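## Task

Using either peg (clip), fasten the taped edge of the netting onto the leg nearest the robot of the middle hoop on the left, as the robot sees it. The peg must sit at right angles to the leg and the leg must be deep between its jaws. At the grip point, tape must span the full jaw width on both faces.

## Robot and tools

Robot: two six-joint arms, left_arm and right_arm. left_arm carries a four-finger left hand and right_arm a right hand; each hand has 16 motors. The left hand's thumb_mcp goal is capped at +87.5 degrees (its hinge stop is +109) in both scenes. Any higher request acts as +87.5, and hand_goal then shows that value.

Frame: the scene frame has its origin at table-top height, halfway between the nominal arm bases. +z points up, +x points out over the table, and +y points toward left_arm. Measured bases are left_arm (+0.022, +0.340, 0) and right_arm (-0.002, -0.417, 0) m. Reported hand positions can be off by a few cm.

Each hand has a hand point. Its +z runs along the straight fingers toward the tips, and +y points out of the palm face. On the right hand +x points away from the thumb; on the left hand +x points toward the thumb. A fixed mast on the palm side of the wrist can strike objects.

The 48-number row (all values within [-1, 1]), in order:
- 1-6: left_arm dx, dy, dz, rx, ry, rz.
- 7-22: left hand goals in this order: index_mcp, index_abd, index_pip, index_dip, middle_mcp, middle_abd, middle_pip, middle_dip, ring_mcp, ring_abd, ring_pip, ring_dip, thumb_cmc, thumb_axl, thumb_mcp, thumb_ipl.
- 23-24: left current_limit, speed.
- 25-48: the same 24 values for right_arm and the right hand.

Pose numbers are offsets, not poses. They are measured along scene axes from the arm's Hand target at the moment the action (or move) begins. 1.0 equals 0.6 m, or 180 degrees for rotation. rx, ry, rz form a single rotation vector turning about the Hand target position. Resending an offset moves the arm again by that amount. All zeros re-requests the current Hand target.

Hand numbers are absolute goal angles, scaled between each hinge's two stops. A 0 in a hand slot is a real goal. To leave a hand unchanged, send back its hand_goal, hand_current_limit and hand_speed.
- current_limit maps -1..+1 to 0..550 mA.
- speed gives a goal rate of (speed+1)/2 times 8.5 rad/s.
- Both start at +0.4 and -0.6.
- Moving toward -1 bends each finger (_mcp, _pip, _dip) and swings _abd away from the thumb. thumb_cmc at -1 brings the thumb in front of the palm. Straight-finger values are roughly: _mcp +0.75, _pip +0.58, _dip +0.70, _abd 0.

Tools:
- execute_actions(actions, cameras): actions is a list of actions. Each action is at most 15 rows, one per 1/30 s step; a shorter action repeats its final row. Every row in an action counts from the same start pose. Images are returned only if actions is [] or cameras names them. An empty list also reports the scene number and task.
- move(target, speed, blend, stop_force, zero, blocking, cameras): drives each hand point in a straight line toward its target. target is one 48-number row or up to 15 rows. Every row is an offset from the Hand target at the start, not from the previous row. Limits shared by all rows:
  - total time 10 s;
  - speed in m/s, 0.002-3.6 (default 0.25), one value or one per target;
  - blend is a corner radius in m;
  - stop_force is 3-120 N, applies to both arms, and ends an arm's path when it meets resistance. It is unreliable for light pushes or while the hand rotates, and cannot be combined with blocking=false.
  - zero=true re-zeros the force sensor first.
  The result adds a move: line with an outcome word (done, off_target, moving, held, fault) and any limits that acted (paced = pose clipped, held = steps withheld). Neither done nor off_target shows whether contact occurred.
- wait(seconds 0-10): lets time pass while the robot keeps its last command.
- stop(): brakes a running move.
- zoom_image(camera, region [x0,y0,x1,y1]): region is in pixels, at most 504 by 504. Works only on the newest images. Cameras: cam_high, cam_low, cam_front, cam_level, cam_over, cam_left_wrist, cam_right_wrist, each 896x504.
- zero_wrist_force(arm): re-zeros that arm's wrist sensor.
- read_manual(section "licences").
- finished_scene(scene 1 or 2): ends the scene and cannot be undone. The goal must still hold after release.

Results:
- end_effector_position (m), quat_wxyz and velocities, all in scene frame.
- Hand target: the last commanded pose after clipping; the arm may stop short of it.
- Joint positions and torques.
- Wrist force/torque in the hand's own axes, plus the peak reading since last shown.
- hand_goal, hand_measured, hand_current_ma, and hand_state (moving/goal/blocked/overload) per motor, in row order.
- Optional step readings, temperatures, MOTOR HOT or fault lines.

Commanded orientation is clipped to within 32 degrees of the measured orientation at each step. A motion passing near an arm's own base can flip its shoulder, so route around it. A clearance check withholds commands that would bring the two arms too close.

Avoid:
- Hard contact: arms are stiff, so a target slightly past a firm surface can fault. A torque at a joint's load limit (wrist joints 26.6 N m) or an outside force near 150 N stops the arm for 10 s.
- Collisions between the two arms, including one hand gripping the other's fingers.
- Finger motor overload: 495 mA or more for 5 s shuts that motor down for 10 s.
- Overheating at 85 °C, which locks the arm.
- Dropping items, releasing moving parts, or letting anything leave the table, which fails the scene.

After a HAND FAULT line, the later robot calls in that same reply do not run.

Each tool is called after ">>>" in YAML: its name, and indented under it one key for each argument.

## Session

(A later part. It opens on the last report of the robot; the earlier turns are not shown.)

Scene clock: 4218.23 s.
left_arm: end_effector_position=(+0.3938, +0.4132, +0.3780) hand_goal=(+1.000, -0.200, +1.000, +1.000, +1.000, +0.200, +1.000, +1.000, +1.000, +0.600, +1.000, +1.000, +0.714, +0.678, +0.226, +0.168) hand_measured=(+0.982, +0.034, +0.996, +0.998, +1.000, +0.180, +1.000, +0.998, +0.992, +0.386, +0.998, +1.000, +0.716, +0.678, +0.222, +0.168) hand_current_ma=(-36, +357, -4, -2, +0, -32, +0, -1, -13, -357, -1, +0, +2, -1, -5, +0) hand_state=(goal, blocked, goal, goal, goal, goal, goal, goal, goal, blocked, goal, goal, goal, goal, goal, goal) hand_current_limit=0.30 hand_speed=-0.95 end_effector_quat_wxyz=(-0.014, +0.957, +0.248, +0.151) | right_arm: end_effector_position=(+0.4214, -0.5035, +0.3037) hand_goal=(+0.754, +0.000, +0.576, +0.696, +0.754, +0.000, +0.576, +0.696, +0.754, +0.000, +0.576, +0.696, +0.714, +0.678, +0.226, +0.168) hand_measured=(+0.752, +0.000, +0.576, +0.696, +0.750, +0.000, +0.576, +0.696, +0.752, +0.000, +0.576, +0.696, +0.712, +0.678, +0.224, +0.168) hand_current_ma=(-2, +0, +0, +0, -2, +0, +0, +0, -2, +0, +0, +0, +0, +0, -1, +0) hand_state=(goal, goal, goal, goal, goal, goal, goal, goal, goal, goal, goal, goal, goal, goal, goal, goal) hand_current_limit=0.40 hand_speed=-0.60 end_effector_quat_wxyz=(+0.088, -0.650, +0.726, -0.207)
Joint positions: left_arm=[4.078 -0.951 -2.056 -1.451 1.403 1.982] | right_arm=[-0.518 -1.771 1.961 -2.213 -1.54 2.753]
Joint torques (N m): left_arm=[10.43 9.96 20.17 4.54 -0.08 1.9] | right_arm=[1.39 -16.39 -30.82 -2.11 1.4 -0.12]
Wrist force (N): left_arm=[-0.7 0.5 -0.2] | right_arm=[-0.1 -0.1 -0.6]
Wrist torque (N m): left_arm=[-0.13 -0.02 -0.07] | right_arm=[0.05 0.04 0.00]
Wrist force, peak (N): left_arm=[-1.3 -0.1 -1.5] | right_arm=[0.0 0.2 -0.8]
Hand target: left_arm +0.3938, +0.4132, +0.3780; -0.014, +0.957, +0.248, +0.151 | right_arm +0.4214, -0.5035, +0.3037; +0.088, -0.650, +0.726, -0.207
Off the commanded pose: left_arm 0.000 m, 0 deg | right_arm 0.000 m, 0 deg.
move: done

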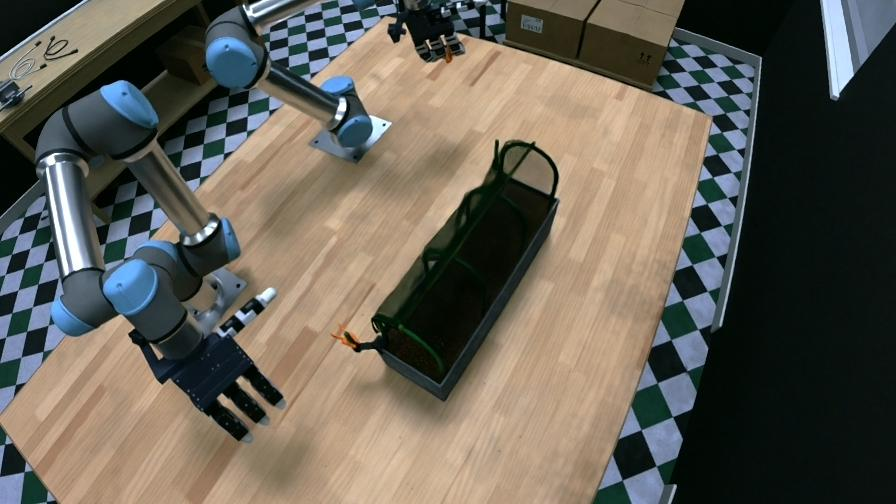

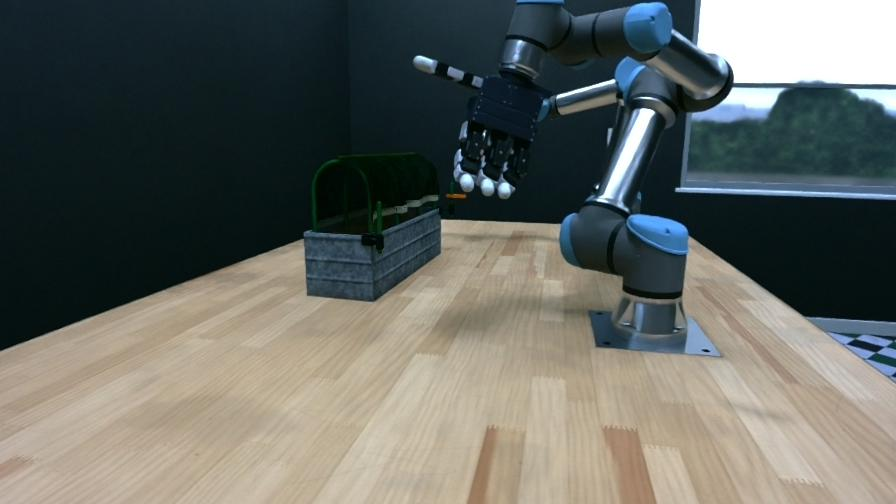

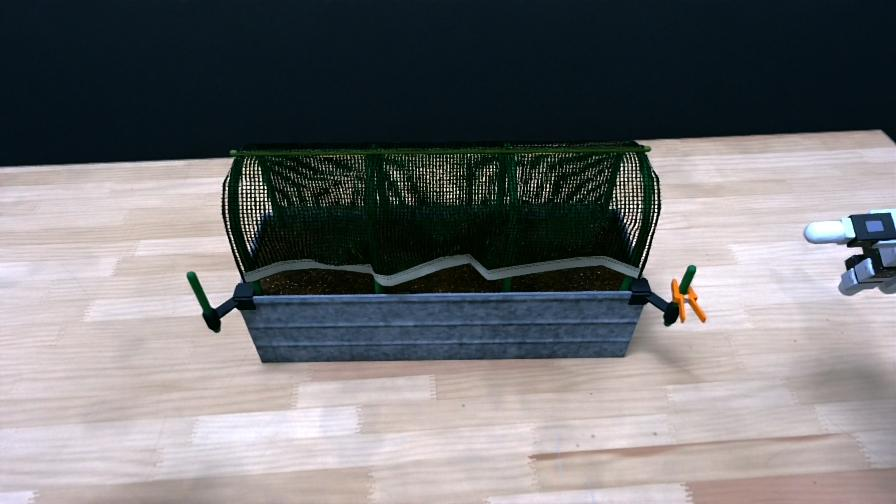

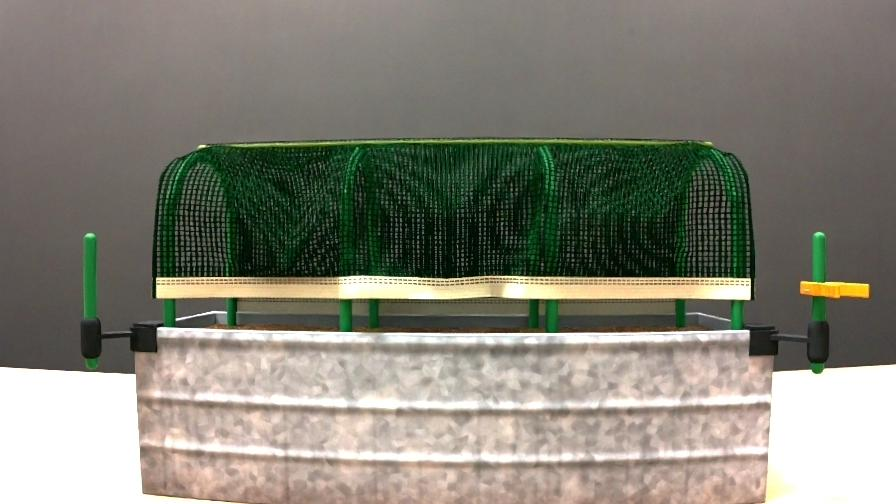

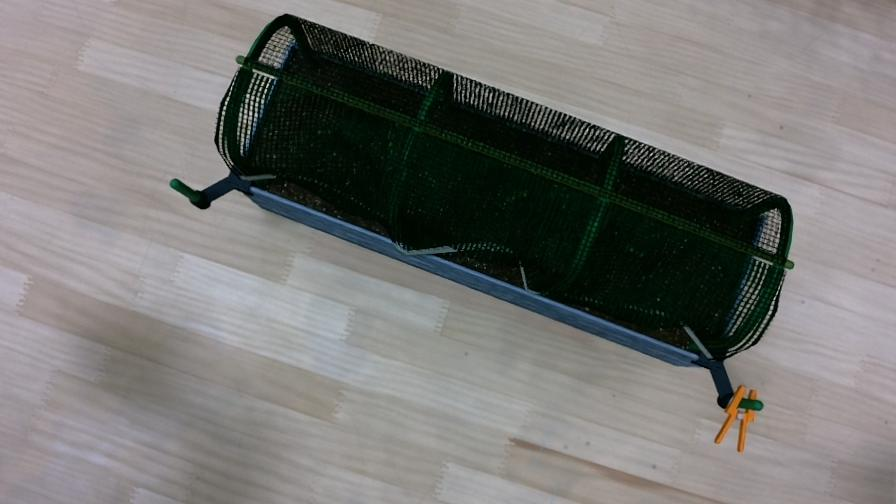

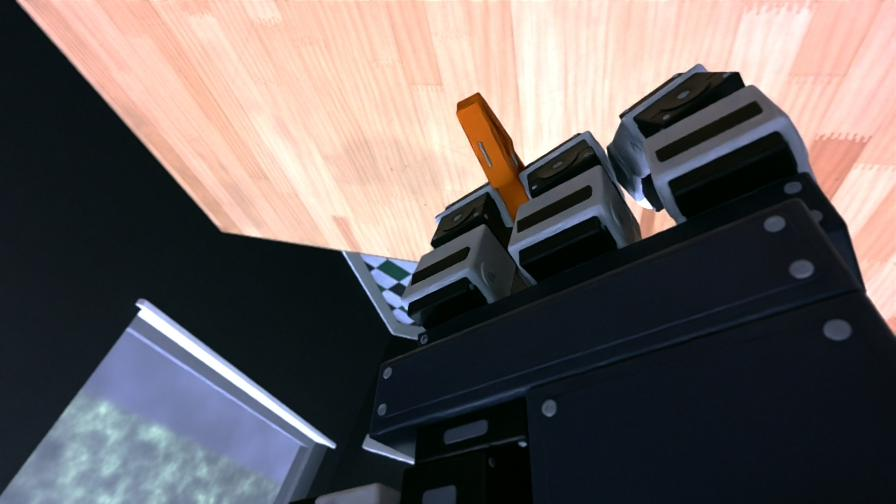

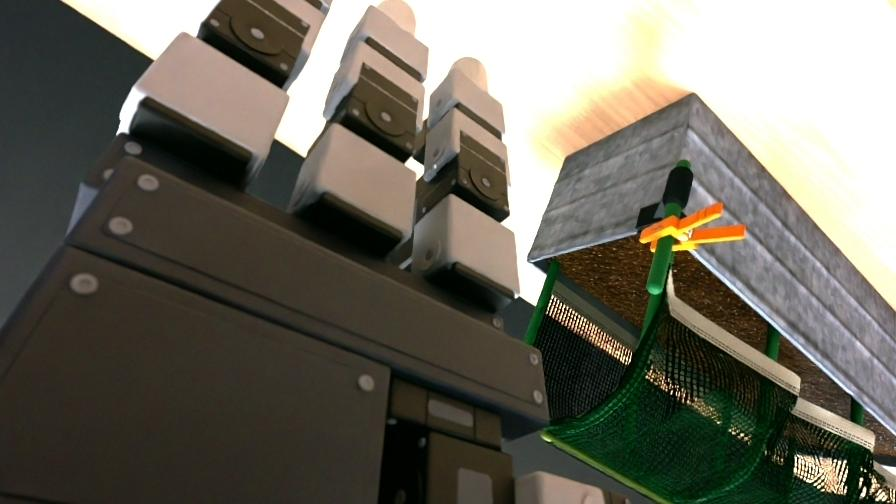

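>>> execute_actions:
  actions: []

Scene clock: 4262.70 s.
left_arm: end_effector_position=(+0.3938, +0.4132, +0.3780) hand_goal=(+1.000, -0.200, +1.000, +1.000, +1.000, +0.200, +1.000, +1.000, +1.000, +0.600, +1.000, +1.000, +0.714, +0.678, +0.226, +0.168) hand_measured=(+0.982, +0.034, +0.996, +0.998, +1.000, +0.180, +1.000, +0.998, +0.992, +0.386, +0.998, +1.000, +0.716, +0.678, +0.222, +0.168) hand_current_ma=(-36, +358, -4, -2, +0, -32, +0, -1, -13, -357, -1, +0, +2, -1, -5, +0) hand_state=(goal, blocked, goal, goal, goal, goal, goal, goal, goal, blocked, goal, goal, goal, goal, goal, goal) hand_current_limit=0.30 hand_speed=-0.95 end_effector_quat_wxyz=(-0.014, +0.957, +0.248, +0.151) | right_arm: end_effector_position=(+0.4214, -0.5035, +0.3037) hand_goal=(+0.754, +0.000, +0.576, +0.696, +0.754, +0.000, +0.576, +0.696, +0.754, +0.000, +0.576, +0.696, +0.714, +0.678, +0.226, +0.168) hand_measured=(+0.752, +0.000, +0.576, +0.696, +0.750, +0.000, +0.576, +0.696, +0.752, +0.000, +0.576, +0.696, +0.712, +0.678, +0.224, +0.168) hand_current_ma=(-2, +0, +0, +0, -2, +0, +0, +0, -2, +0, +0, +0, +0, +0, -1, +0) hand_state=(goal, goal, goal, goal, goal, goal, goal, goal, goal, goal, goal, goal, goal, goal, goal, goal) hand_current_limit=0.40 hand_speed=-0.60 end_effector_quat_wxyz=(+0.088, -0.650, +0.726, -0.207)
Joint positions: left_arm=[4.078 -0.95 -2.056 -1.451 1.403 1.982] | right_arm=[-0.518 -1.771 1.961 -2.213 -1.54 2.753]
Joint velocities: within noise
Joint torques (N m): left_arm=[11.21 10.65 18.46 1.21 -1.57 1.82] | right_arm=[-0.43 -14.6 -30.44 -2.22 1.29 -0.29]
Motor temperatures (°C): left_arm=[25 27 29 33 36 34] | right_arm=[25 28 28 35 35 28]
Wrist force (N): left_arm=[-0.8 0.7 -0.4] | right_arm=[0.1 -0.2 -0.5]
Wrist torque (N m): left_arm=[-0.09 -0.01 -0.08] | right_arm=[0.02 -0.01 0.02]
Wrist force, peak (N): left_arm=[-0.8 0.7 -0.4] | right_arm=[-0.2 -0.3 -0.8]
Hand target: left_arm +0.3938, +0.4132, +0.3780; -0.014, +0.957, +0.248, +0.151 | right_arm +0.4214, -0.5035, +0.3037; +0.088, -0.650, +0.726, -0.207
Off the commanded pose: left_arm 0.000 m, 0 deg | right_arm 0.000 m, 0 deg.

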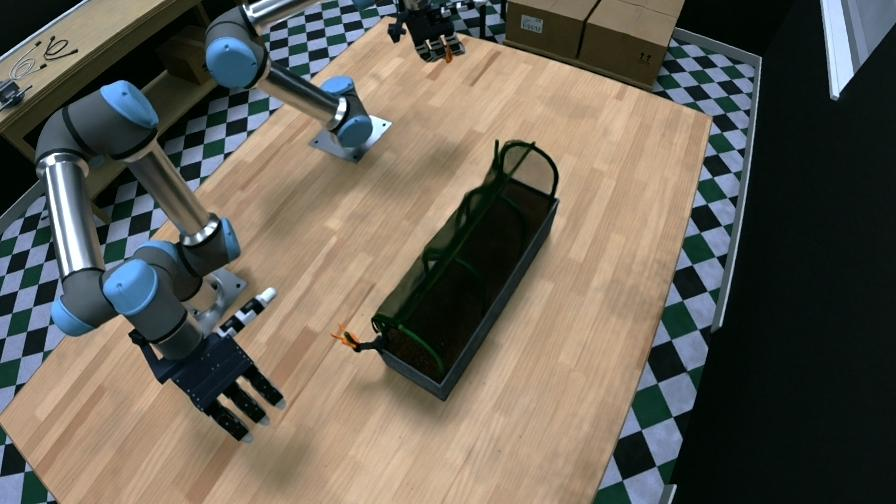

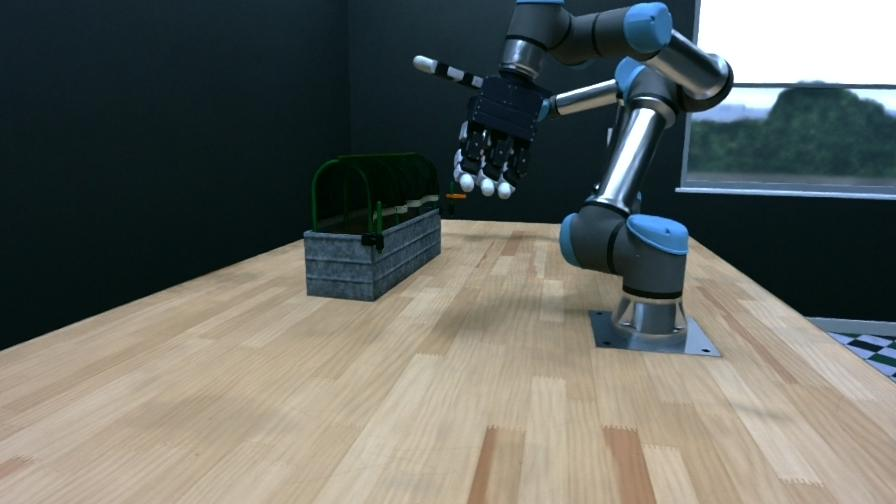

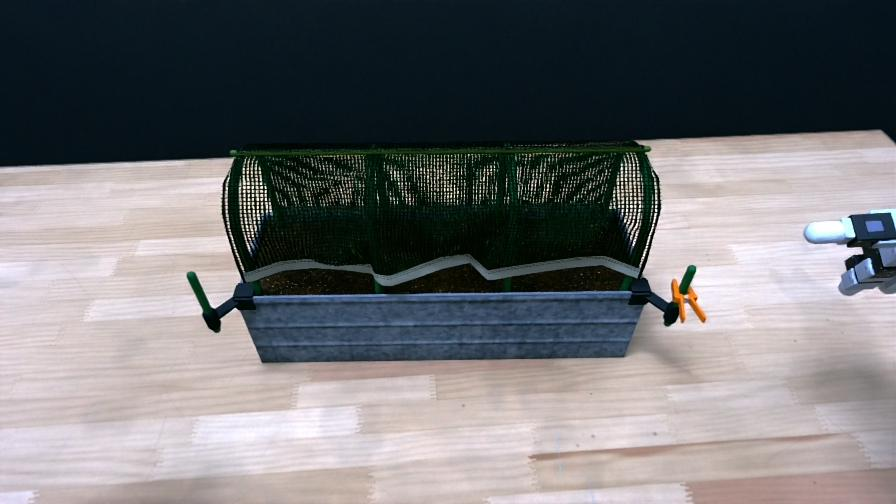

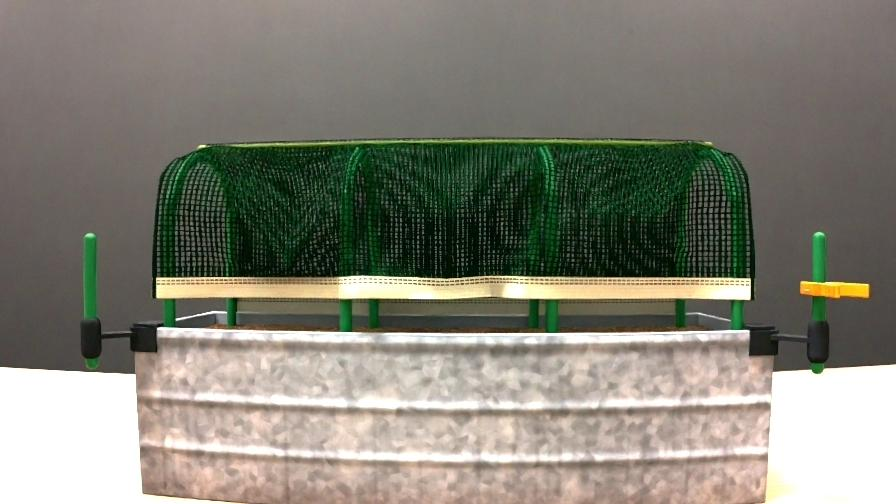

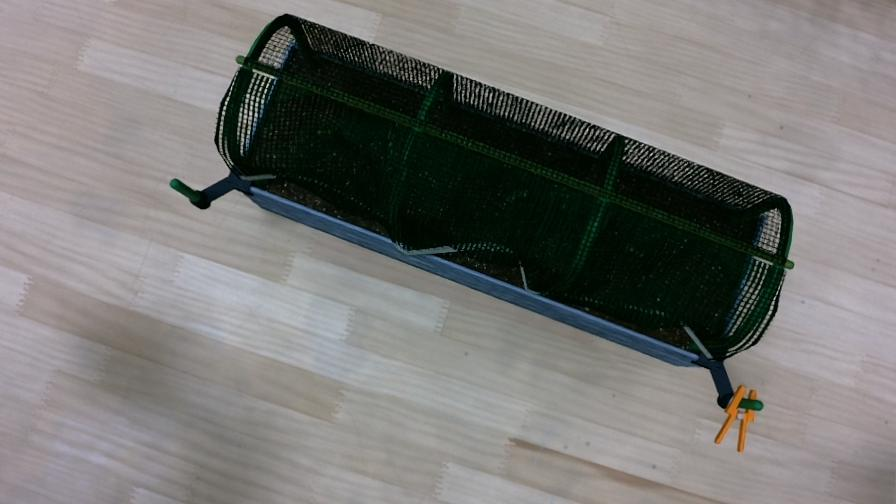

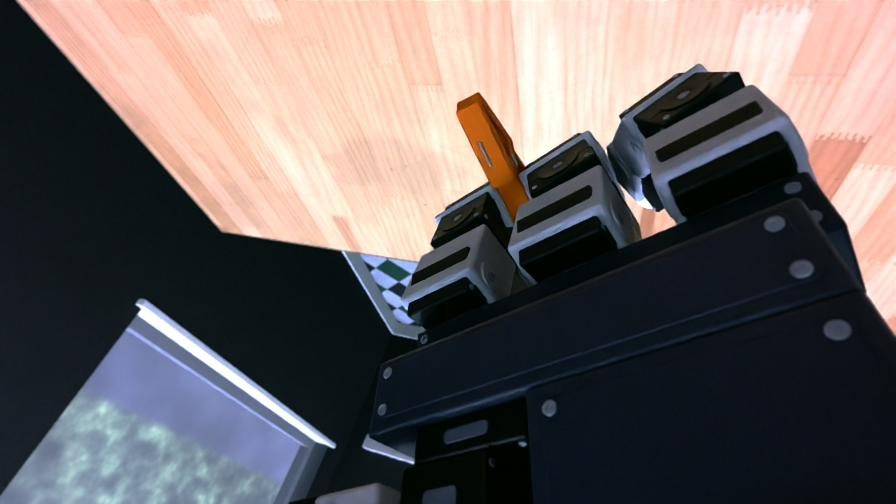

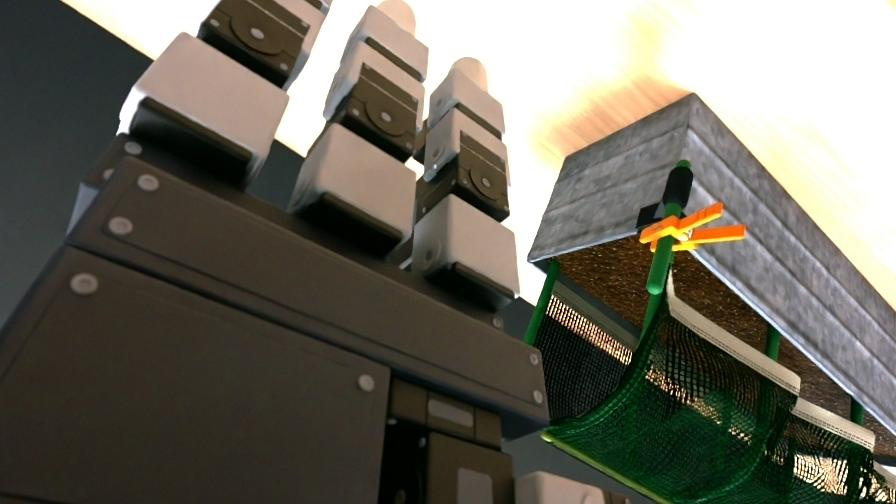

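>>> zoom_image:
  camera: "cam_front"
  region: [310, 220, 460, 310]

>>> zoom_image:
  camera: "cam_over"
  region: [330, 180, 480, 280]

>>> zoom_image:
  camera: "cam_level"
  region: [280, 260, 430, 350]

>>> zoom_image:
  camera: "cam_over"
  region: [690, 370, 790, 470]

>>> zoom_image:
  camera: "cam_level"
  region: [770, 220, 890, 310]

Scaled by 3.360.

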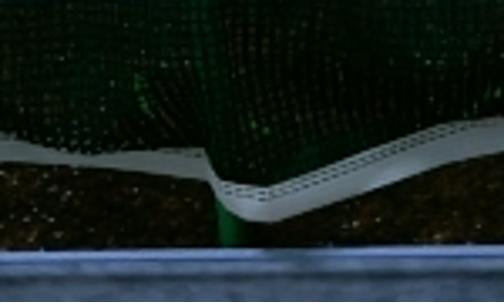

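Scaled by 3.360.

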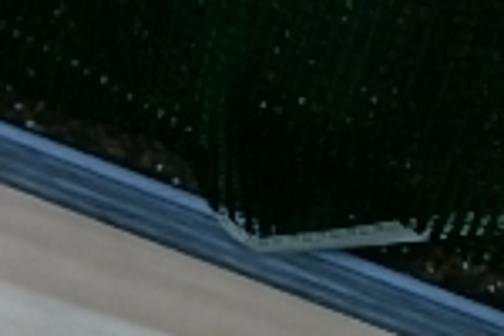

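Scaled by 3.360.

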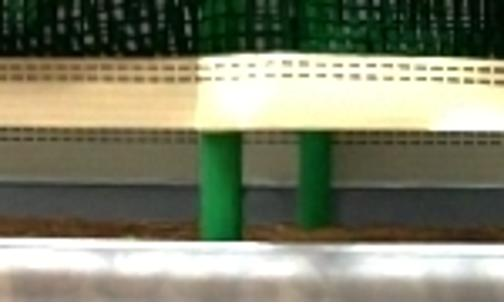

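Scaled by 5.040.

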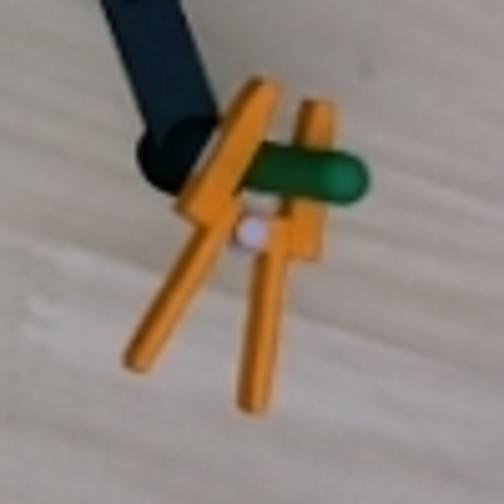

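Scaled by 4.200.

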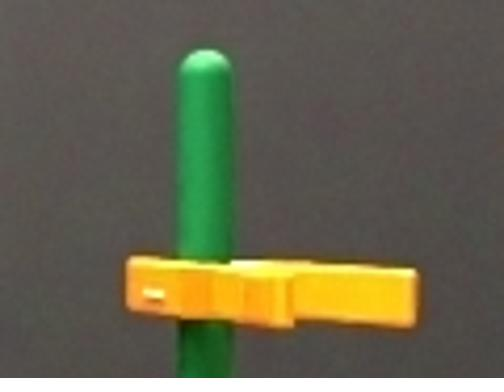

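>>> move:
  target:
    - [0,0,0,0,0,0,1,-0.2,1,1,1,0.2,1,1,1,0.6,1,1,0.714,0.678,0.226,0.168,0.3,-0.95,0,0,0.1605,-0.0835,0.0296,0.3327,1,0.8,1,1,1,-0.58,1,1,1,-1,1,1,0.714,0.678,0.226,0.168,0.6,-0.7]
    - [0,0,0,0,0,0,1,-0.2,1,1,1,0.2,1,1,1,0.6,1,1,0.714,0.678,0.226,0.168,0.3,-0.95,0.0643,0.1225,0.0938,-0.1672,0.0594,0.6663,1,0.8,1,1,1,-0.58,1,1,1,-1,1,1,0.714,0.678,0.226,0.168,0.6,-0.7]
    - [0,0,0,0,0,0,1,-0.2,1,1,1,0.2,1,1,1,0.6,1,1,0.714,0.678,0.226,0.168,0.3,-0.95,0.1643,0.3142,-0.0062,0.2349,-0.0834,-0.9359,1,0.8,1,1,1,-0.58,1,1,1,-1,1,1,0.714,0.678,0.226,0.168,0.6,-0.7]
  speed: 0.4
  blend: [0.03, 0.03, 0]
  cameras: ["all"]

Scene clock: 4392.93 s.
left_arm: end_effector_position=(+0.3938, +0.4132, +0.3780) hand_goal=(+1.000, -0.200, +1.000, +1.000, +1.000, +0.200, +1.000, +1.000, +1.000, +0.600, +1.000, +1.000, +0.714, +0.678, +0.226, +0.168) hand_measured=(+0.982, +0.034, +0.996, +0.998, +1.000, +0.180, +1.000, +0.998, +0.992, +0.386, +0.998, +1.000, +0.716, +0.678, +0.222, +0.168) hand_current_ma=(-36, +358, -4, -2, +0, -32, +0, -1, -13, -357, -1, +0, +2, -1, -5, +0) hand_state=(goal, blocked, goal, goal, goal, goal, goal, goal, goal, blocked, goal, goal, goal, goal, goal, goal) hand_current_limit=0.30 hand_speed=-0.95 end_effector_quat_wxyz=(-0.014, +0.957, +0.248, +0.151) | right_arm: end_effector_position=(+0.5200, -0.3149, +0.3001) hand_goal=(+1.000, +0.800, +1.000, +1.000, +1.000, -0.580, +1.000, +1.000, +1.000, -1.000, +1.000, +1.000, +0.714, +0.678, +0.226, +0.168) hand_measured=(+0.990, +0.794, +0.994, +0.996, +0.986, -0.566, +0.994, +0.996, +0.990, -0.990, +0.994, +0.996, +0.712, +0.678, +0.224, +0.168) hand_current_ma=(-12, -3, -6, -2, -18, +13, -4, -2, -11, +8, -4, -2, +0, +0, -2, +0) hand_state=(goal, goal, goal, goal, goal, goal, goal, goal, goal, goal, goal, goal, goal, goal, goal, goal) hand_current_limit=0.60 hand_speed=-0.70 end_effector_quat_wxyz=(+0.025, +0.707, +0.706, +0.024)
Joint positions: left_arm=[4.078 -0.95 -2.056 -1.451 1.403 1.982] | right_arm=[-0.032 -1.731 1.899 -1.809 -1.57 -0.018]
Joint torques (N m): left_arm=[11.68 10.36 18.91 1.15 -1.6 1.89] | right_arm=[-9.52 -24.49 -20.08 -0.92 1.74 -1.38]
Wrist force (N): left_arm=[-0.7 0.3 -0.4] | right_arm=[0.1 -1.3 -0.2]
Wrist torque (N m): left_arm=[-0.14 -0.02 -0.07] | right_arm=[-0.16 0.00 -0.09]
Wrist force, peak (N): left_arm=[-0.7 0.9 -0.4] | right_arm=[-0.1 -1.7 0.2]
Hand target: left_arm +0.3938, +0.4132, +0.3780; -0.014, +0.957, +0.248, +0.151 | right_arm +0.5200, -0.3150, +0.3000; +0.025, +0.707, +0.706, +0.024
Off the commanded pose: left_arm 0.000 m, 0 deg | right_arm 0.000 m, 0 deg.
move: done

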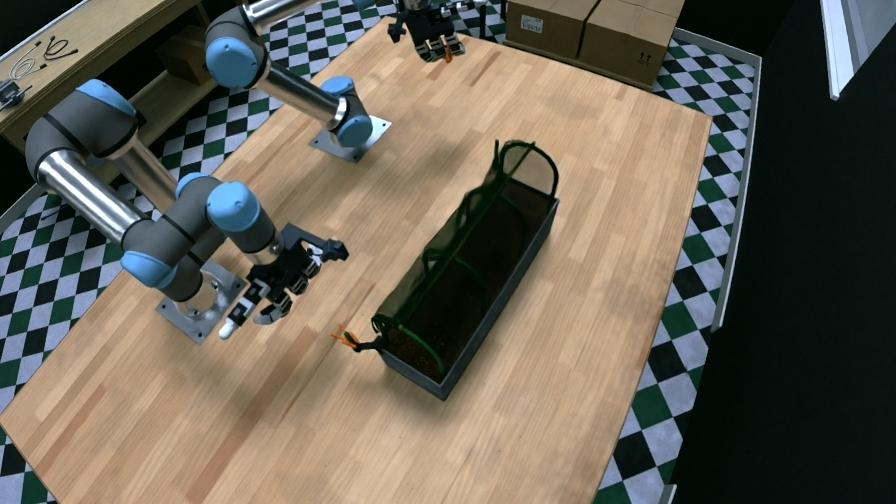

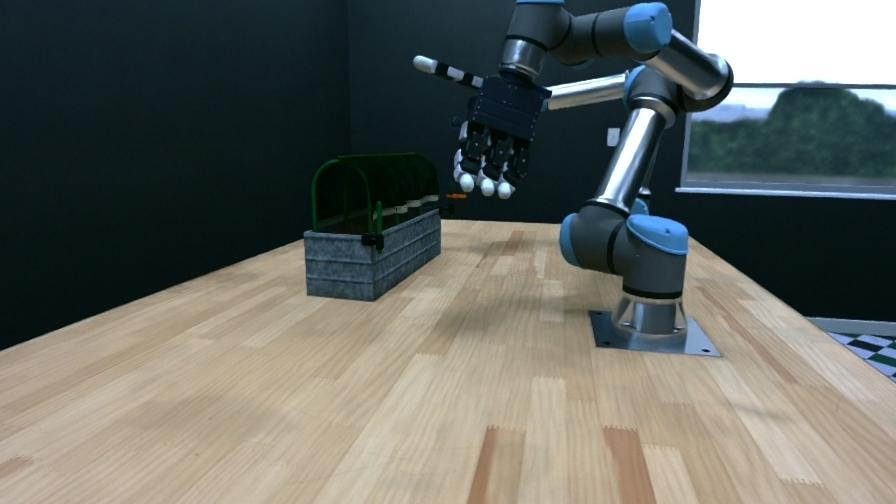

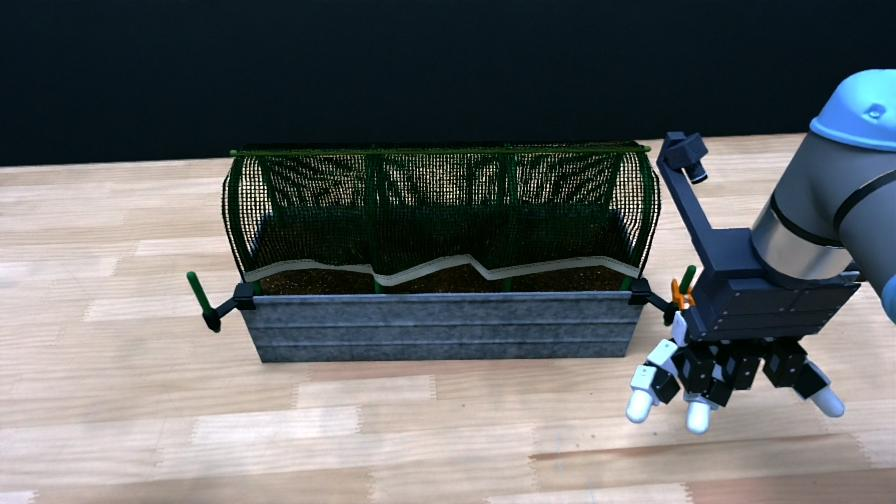

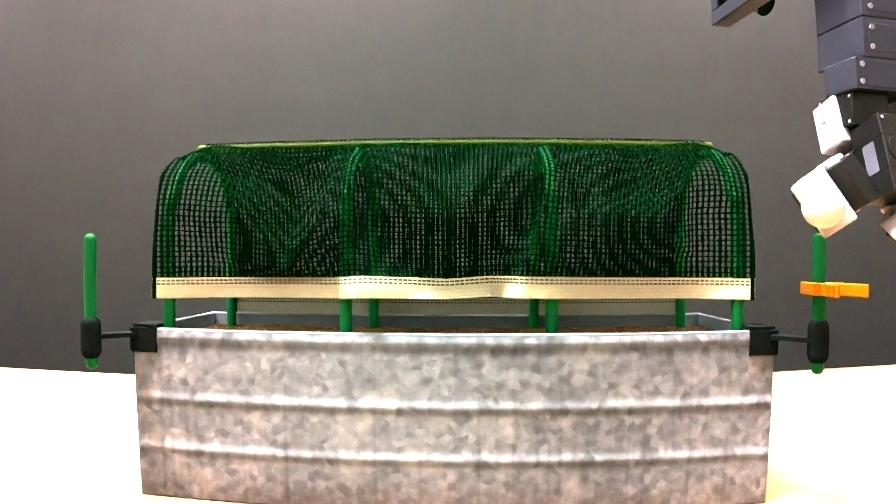

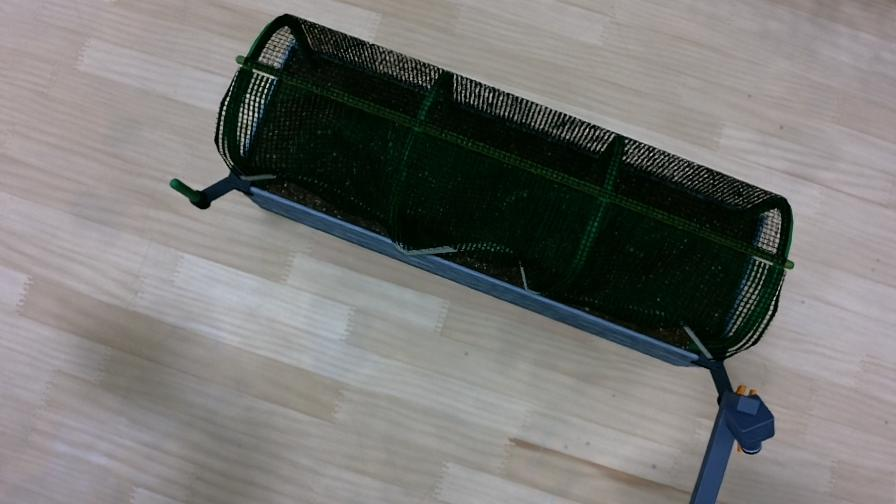

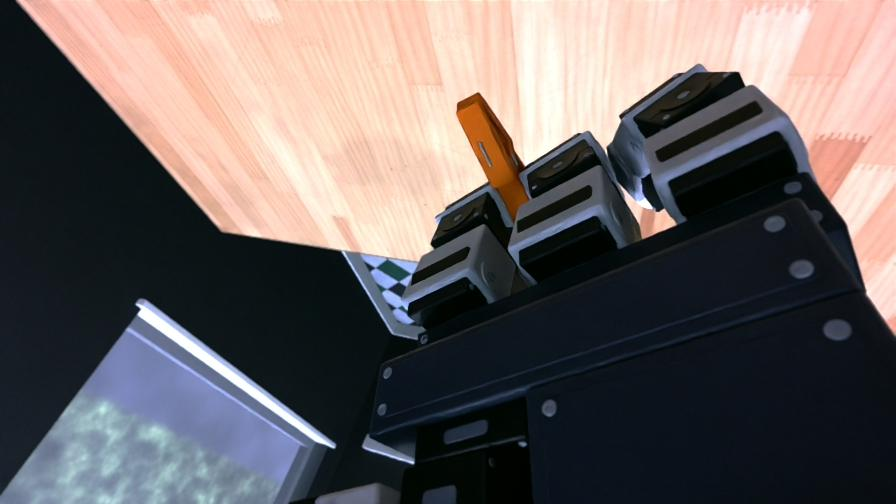

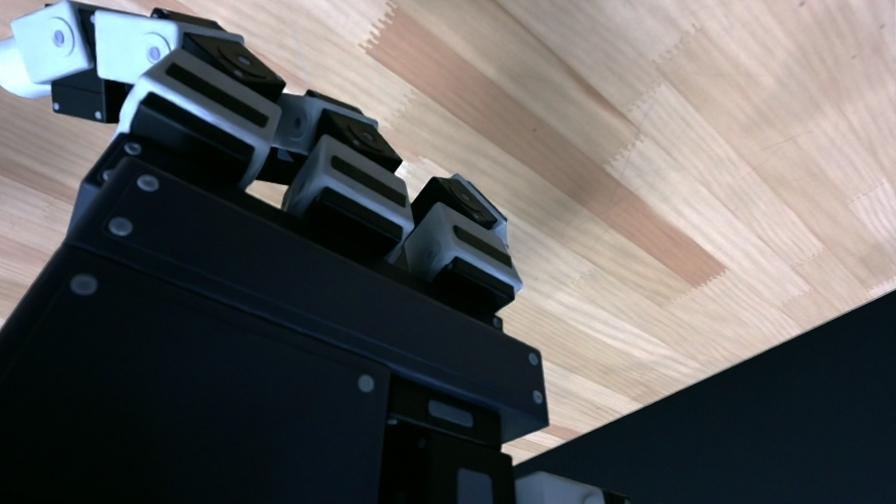

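>>> move:
  target:
    - [0,0,0,0,0,0,1,-0.2,1,1,1,0.2,1,1,1,0.6,1,1,0.714,0.678,0.226,0.168,0.3,-0.95,0,0.0083,-0.0808,0,0,-0.015,1,0.8,1,1,1,-0.58,1,1,1,-1,1,1,0.714,0.678,0.226,0.168,0.6,-0.7]
    - [0,0,0,0,0,0,1,-0.2,1,1,1,0.2,1,1,1,0.6,1,1,0.714,0.678,0.226,0.168,0.3,-0.95,0.0583,0.0083,-0.0808,0,0,-0.015,1,0.8,1,1,1,-0.58,1,1,1,-1,1,1,0.714,0.678,0.226,0.168,0.6,-0.7]
  speed: 0.15
  blend: [0.01, 0]
  cameras: ["cam_front","cam_level","cam_over","cam_right_wrist","cam_high"]

Scene clock: 4428.70 s.
left_arm: end_effector_position=(+0.3938, +0.4132, +0.3780) hand_goal=(+1.000, -0.200, +1.000, +1.000, +1.000, +0.200, +1.000, +1.000, +1.000, +0.600, +1.000, +1.000, +0.714, +0.678, +0.226, +0.168) hand_measured=(+0.982, +0.034, +0.996, +0.998, +1.000, +0.180, +1.000, +0.998, +0.992, +0.386, +0.998, +1.000, +0.716, +0.678, +0.222, +0.168) hand_current_ma=(-36, +358, -4, -2, +0, -32, +0, -1, -13, -357, -1, +0, +2, -1, -5, +0) hand_state=(goal, blocked, goal, goal, goal, goal, goal, goal, goal, blocked, goal, goal, goal, goal, goal, goal) hand_current_limit=0.30 hand_speed=-0.95 end_effector_quat_wxyz=(-0.014, +0.957, +0.248, +0.151) | right_arm: end_effector_position=(+0.5549, -0.3100, +0.2516) hand_goal=(+1.000, +0.800, +1.000, +1.000, +1.000, -0.580, +1.000, +1.000, +1.000, -1.000, +1.000, +1.000, +0.714, +0.678, +0.226, +0.168) hand_measured=(+0.990, +0.794, +0.994, +0.996, +0.988, -0.566, +0.994, +0.996, +0.992, -0.990, +0.994, +0.996, +0.714, +0.678, +0.224, +0.168) hand_current_ma=(-11, -3, -5, -2, -16, +13, -4, -2, -9, +8, -4, -2, +0, +0, -2, +0) hand_state=(goal, goal, goal, goal, goal, goal, goal, goal, goal, goal, goal, goal, goal, goal, goal, goal) hand_current_limit=0.60 hand_speed=-0.70 end_effector_quat_wxyz=(+0.025, +0.724, +0.689, +0.024)
Joint positions: left_arm=[4.078 -0.95 -2.056 -1.451 1.403 1.982] | right_arm=[-0.01 -1.607 1.917 -1.95 -1.575 0.052]
Joint torques (N m): left_arm=[10.95 10.21 19.02 1.22 -1.52 1.74] | right_arm=[-2.96 -14.66 -26.86 -0.88 1.08 1.52]
Wrist force (N): left_arm=[-0.7 0.7 -0.4] | right_arm=[-0.1 -1.1 0.1]
Wrist torque (N m): left_arm=[-0.09 -0.03 -0.07] | right_arm=[-0.16 0.02 0.04]
Wrist force, peak (N): left_arm=[-0.8 0.7 -0.5] | right_arm=[0.1 -3.0 1.4]
Hand target: left_arm +0.3938, +0.4132, +0.3780; -0.014, +0.957, +0.248, +0.151 | right_arm +0.5549, -0.3100, +0.2515; +0.025, +0.724, +0.689, +0.024
Off the commanded pose: left_arm 0.000 m, 0 deg | right_arm 0.000 m, 0 deg.
move: done
Images, in order (width x height): cam_high 896x504, cam_front 896x504, cam_level 896x504, cam_over 896x504, cam_right_wrist 896x504.

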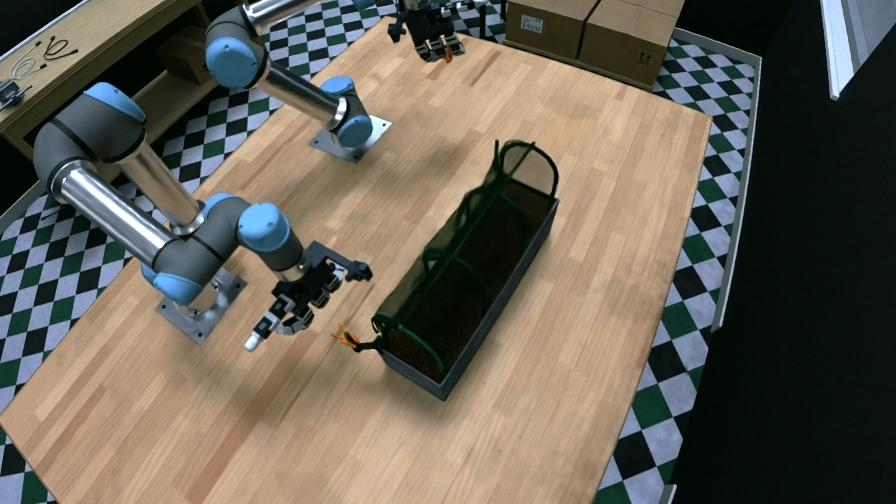

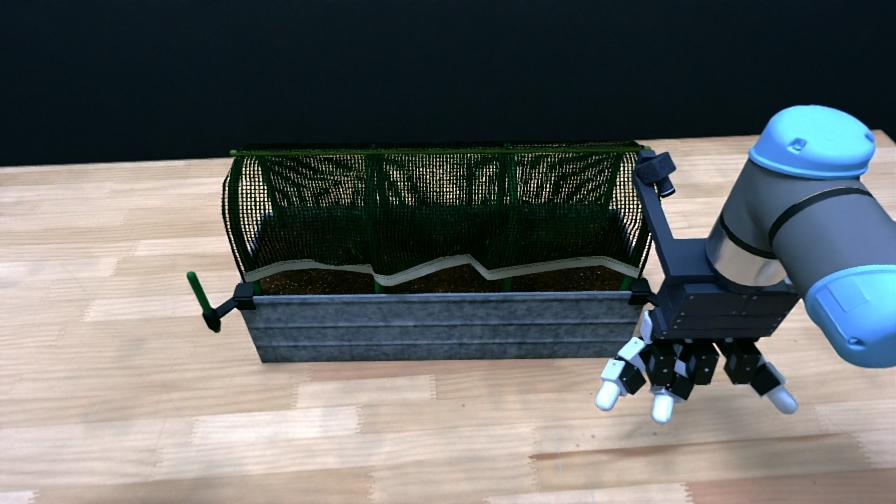

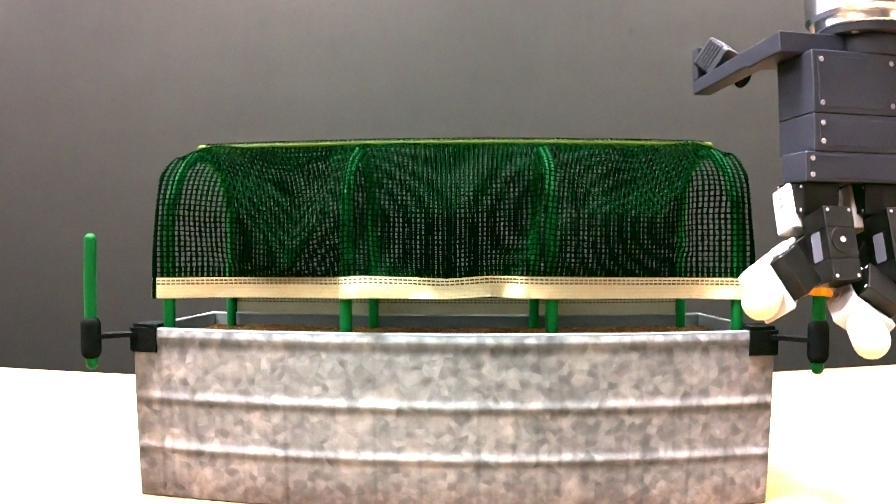

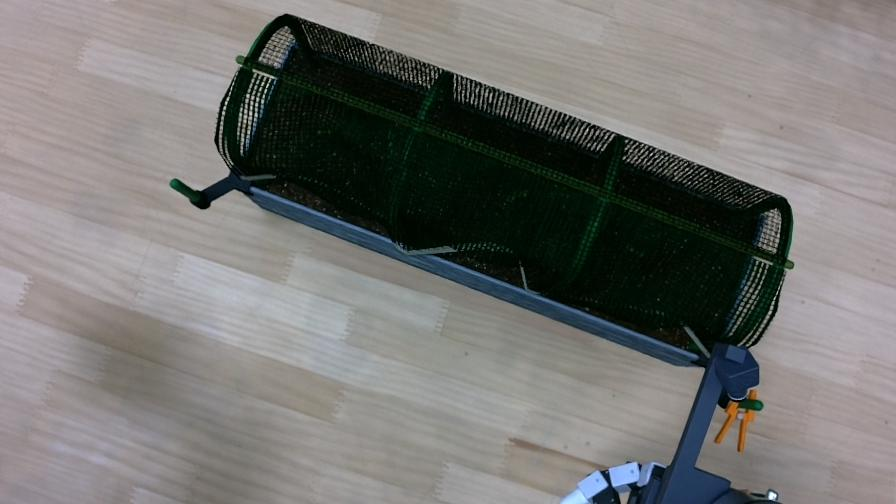

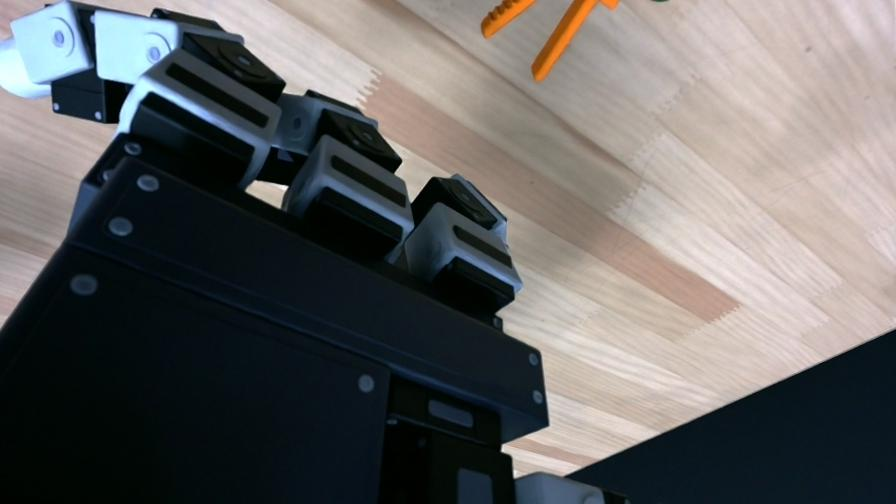

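>>> move:
  target: [0,0,0,0,0,0,1,-0.2,1,1,1,0.2,1,1,1,0.6,1,1,0.714,0.678,0.226,0.168,0.3,-0.95,0.0583,-0.0085,0,0,0,0,1,0.8,1,1,1,-0.58,1,1,1,-1,1,1,0.714,0.678,0.226,0.168,0.6,-0.7]
  speed: 0.08
  stop_force: 6
  cameras: ["cam_front","cam_level","cam_over","cam_right_wrist"]

Scene clock: 4492.13 s.
left_arm: end_effector_position=(+0.3938, +0.4132, +0.3780) hand_goal=(+1.000, -0.200, +1.000, +1.000, +1.000, +0.200, +1.000, +1.000, +1.000, +0.600, +1.000, +1.000, +0.714, +0.678, +0.226, +0.168) hand_measured=(+0.982, +0.034, +0.996, +0.998, +1.000, +0.180, +1.000, +0.998, +0.992, +0.386, +0.998, +1.000, +0.716, +0.678, +0.222, +0.168) hand_current_ma=(-36, +358, -4, -2, +0, -32, +0, -1, -13, -357, -1, +0, +2, -1, -5, +0) hand_state=(goal, blocked, goal, goal, goal, goal, goal, goal, goal, blocked, goal, goal, goal, goal, goal, goal) hand_current_limit=0.30 hand_speed=-0.95 end_effector_quat_wxyz=(-0.014, +0.957, +0.248, +0.151) | right_arm: end_effector_position=(+0.5899, -0.3151, +0.2515) hand_goal=(+1.000, +0.800, +1.000, +1.000, +1.000, -0.580, +1.000, +1.000, +1.000, -1.000, +1.000, +1.000, +0.714, +0.678, +0.226, +0.168) hand_measured=(+0.990, +0.794, +0.994, +0.996, +0.988, -0.566, +0.994, +0.996, +0.992, -0.990, +0.994, +0.996, +0.714, +0.678, +0.224, +0.168) hand_current_ma=(-11, -3, -5, -2, -16, +13, -4, -2, -9, +8, -4, -2, +0, +0, -2, +0) hand_state=(goal, goal, goal, goal, goal, goal, goal, goal, goal, goal, goal, goal, goal, goal, goal, goal) hand_current_limit=0.60 hand_speed=-0.70 end_effector_quat_wxyz=(+0.025, +0.724, +0.689, +0.024)
Joint positions: left_arm=[4.078 -0.95 -2.056 -1.451 1.403 1.982] | right_arm=[-0.02 -1.528 1.837 -1.95 -1.574 0.041]
Joint torques (N m): left_arm=[10.89 10.34 18.66 1.23 -1.58 1.76] | right_arm=[10.32 -26.3 -14.69 -3.66 0.23 1.3]
Wrist force (N): left_arm=[-0.5 0.6 -0.2] | right_arm=[0.1 -1.0 0.1]
Wrist torque (N m): left_arm=[-0.13 -0.05 -0.05] | right_arm=[-0.14 0.00 0.14]
Wrist force, peak (N): left_arm=[-0.8 0.7 -0.5] | right_arm=[0.2 -2.1 -0.1]
Hand target: left_arm +0.3938, +0.4132, +0.3780; -0.014, +0.957, +0.248, +0.151 | right_arm +0.5899, -0.3151, +0.2515; +0.025, +0.724, +0.689, +0.024
Off the commanded pose: left_arm 0.000 m, 0 deg | right_arm 0.000 m, 0 deg.
move: done
Images, in order (width x height): cam_front 896x504, cam_level 896x504, cam_over 896x504, cam_right_wrist 896x504.

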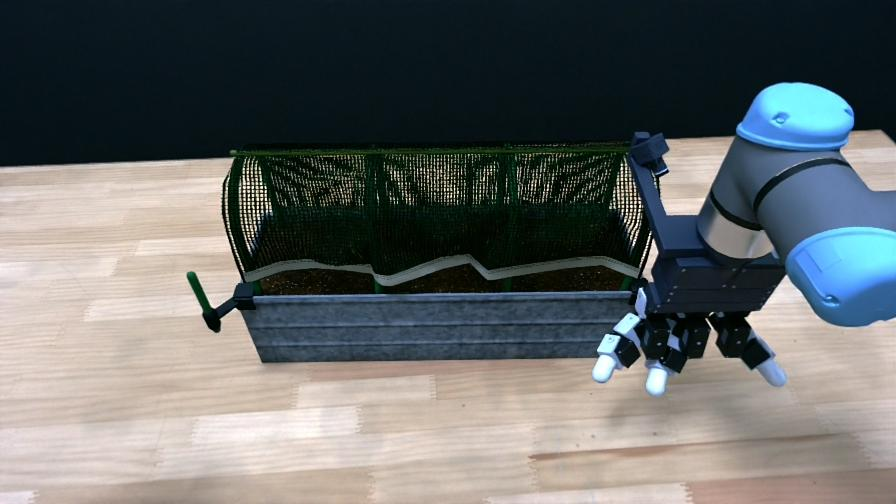

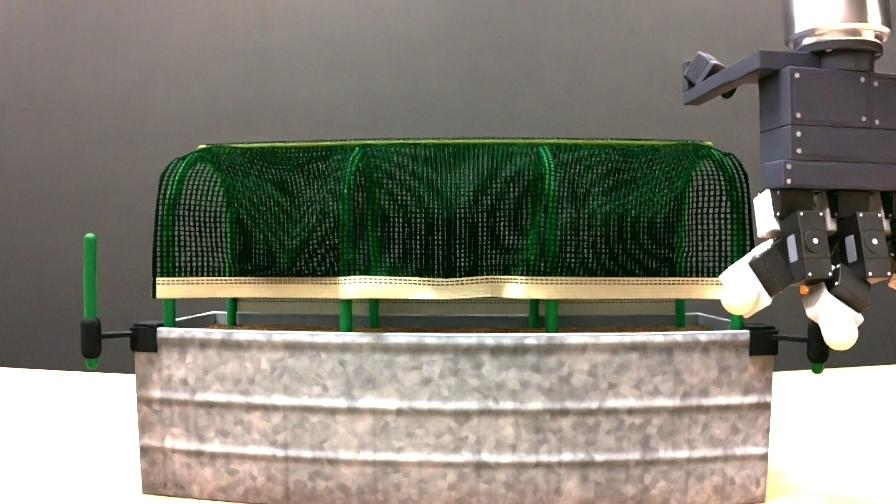

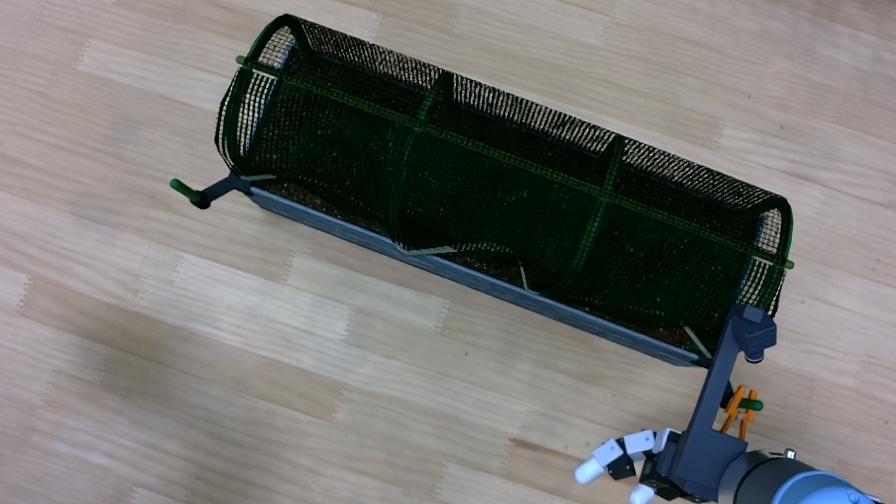

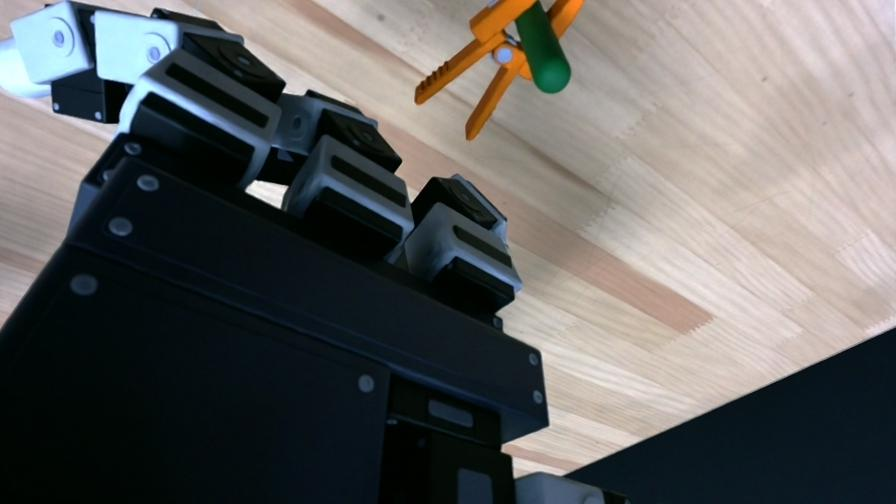

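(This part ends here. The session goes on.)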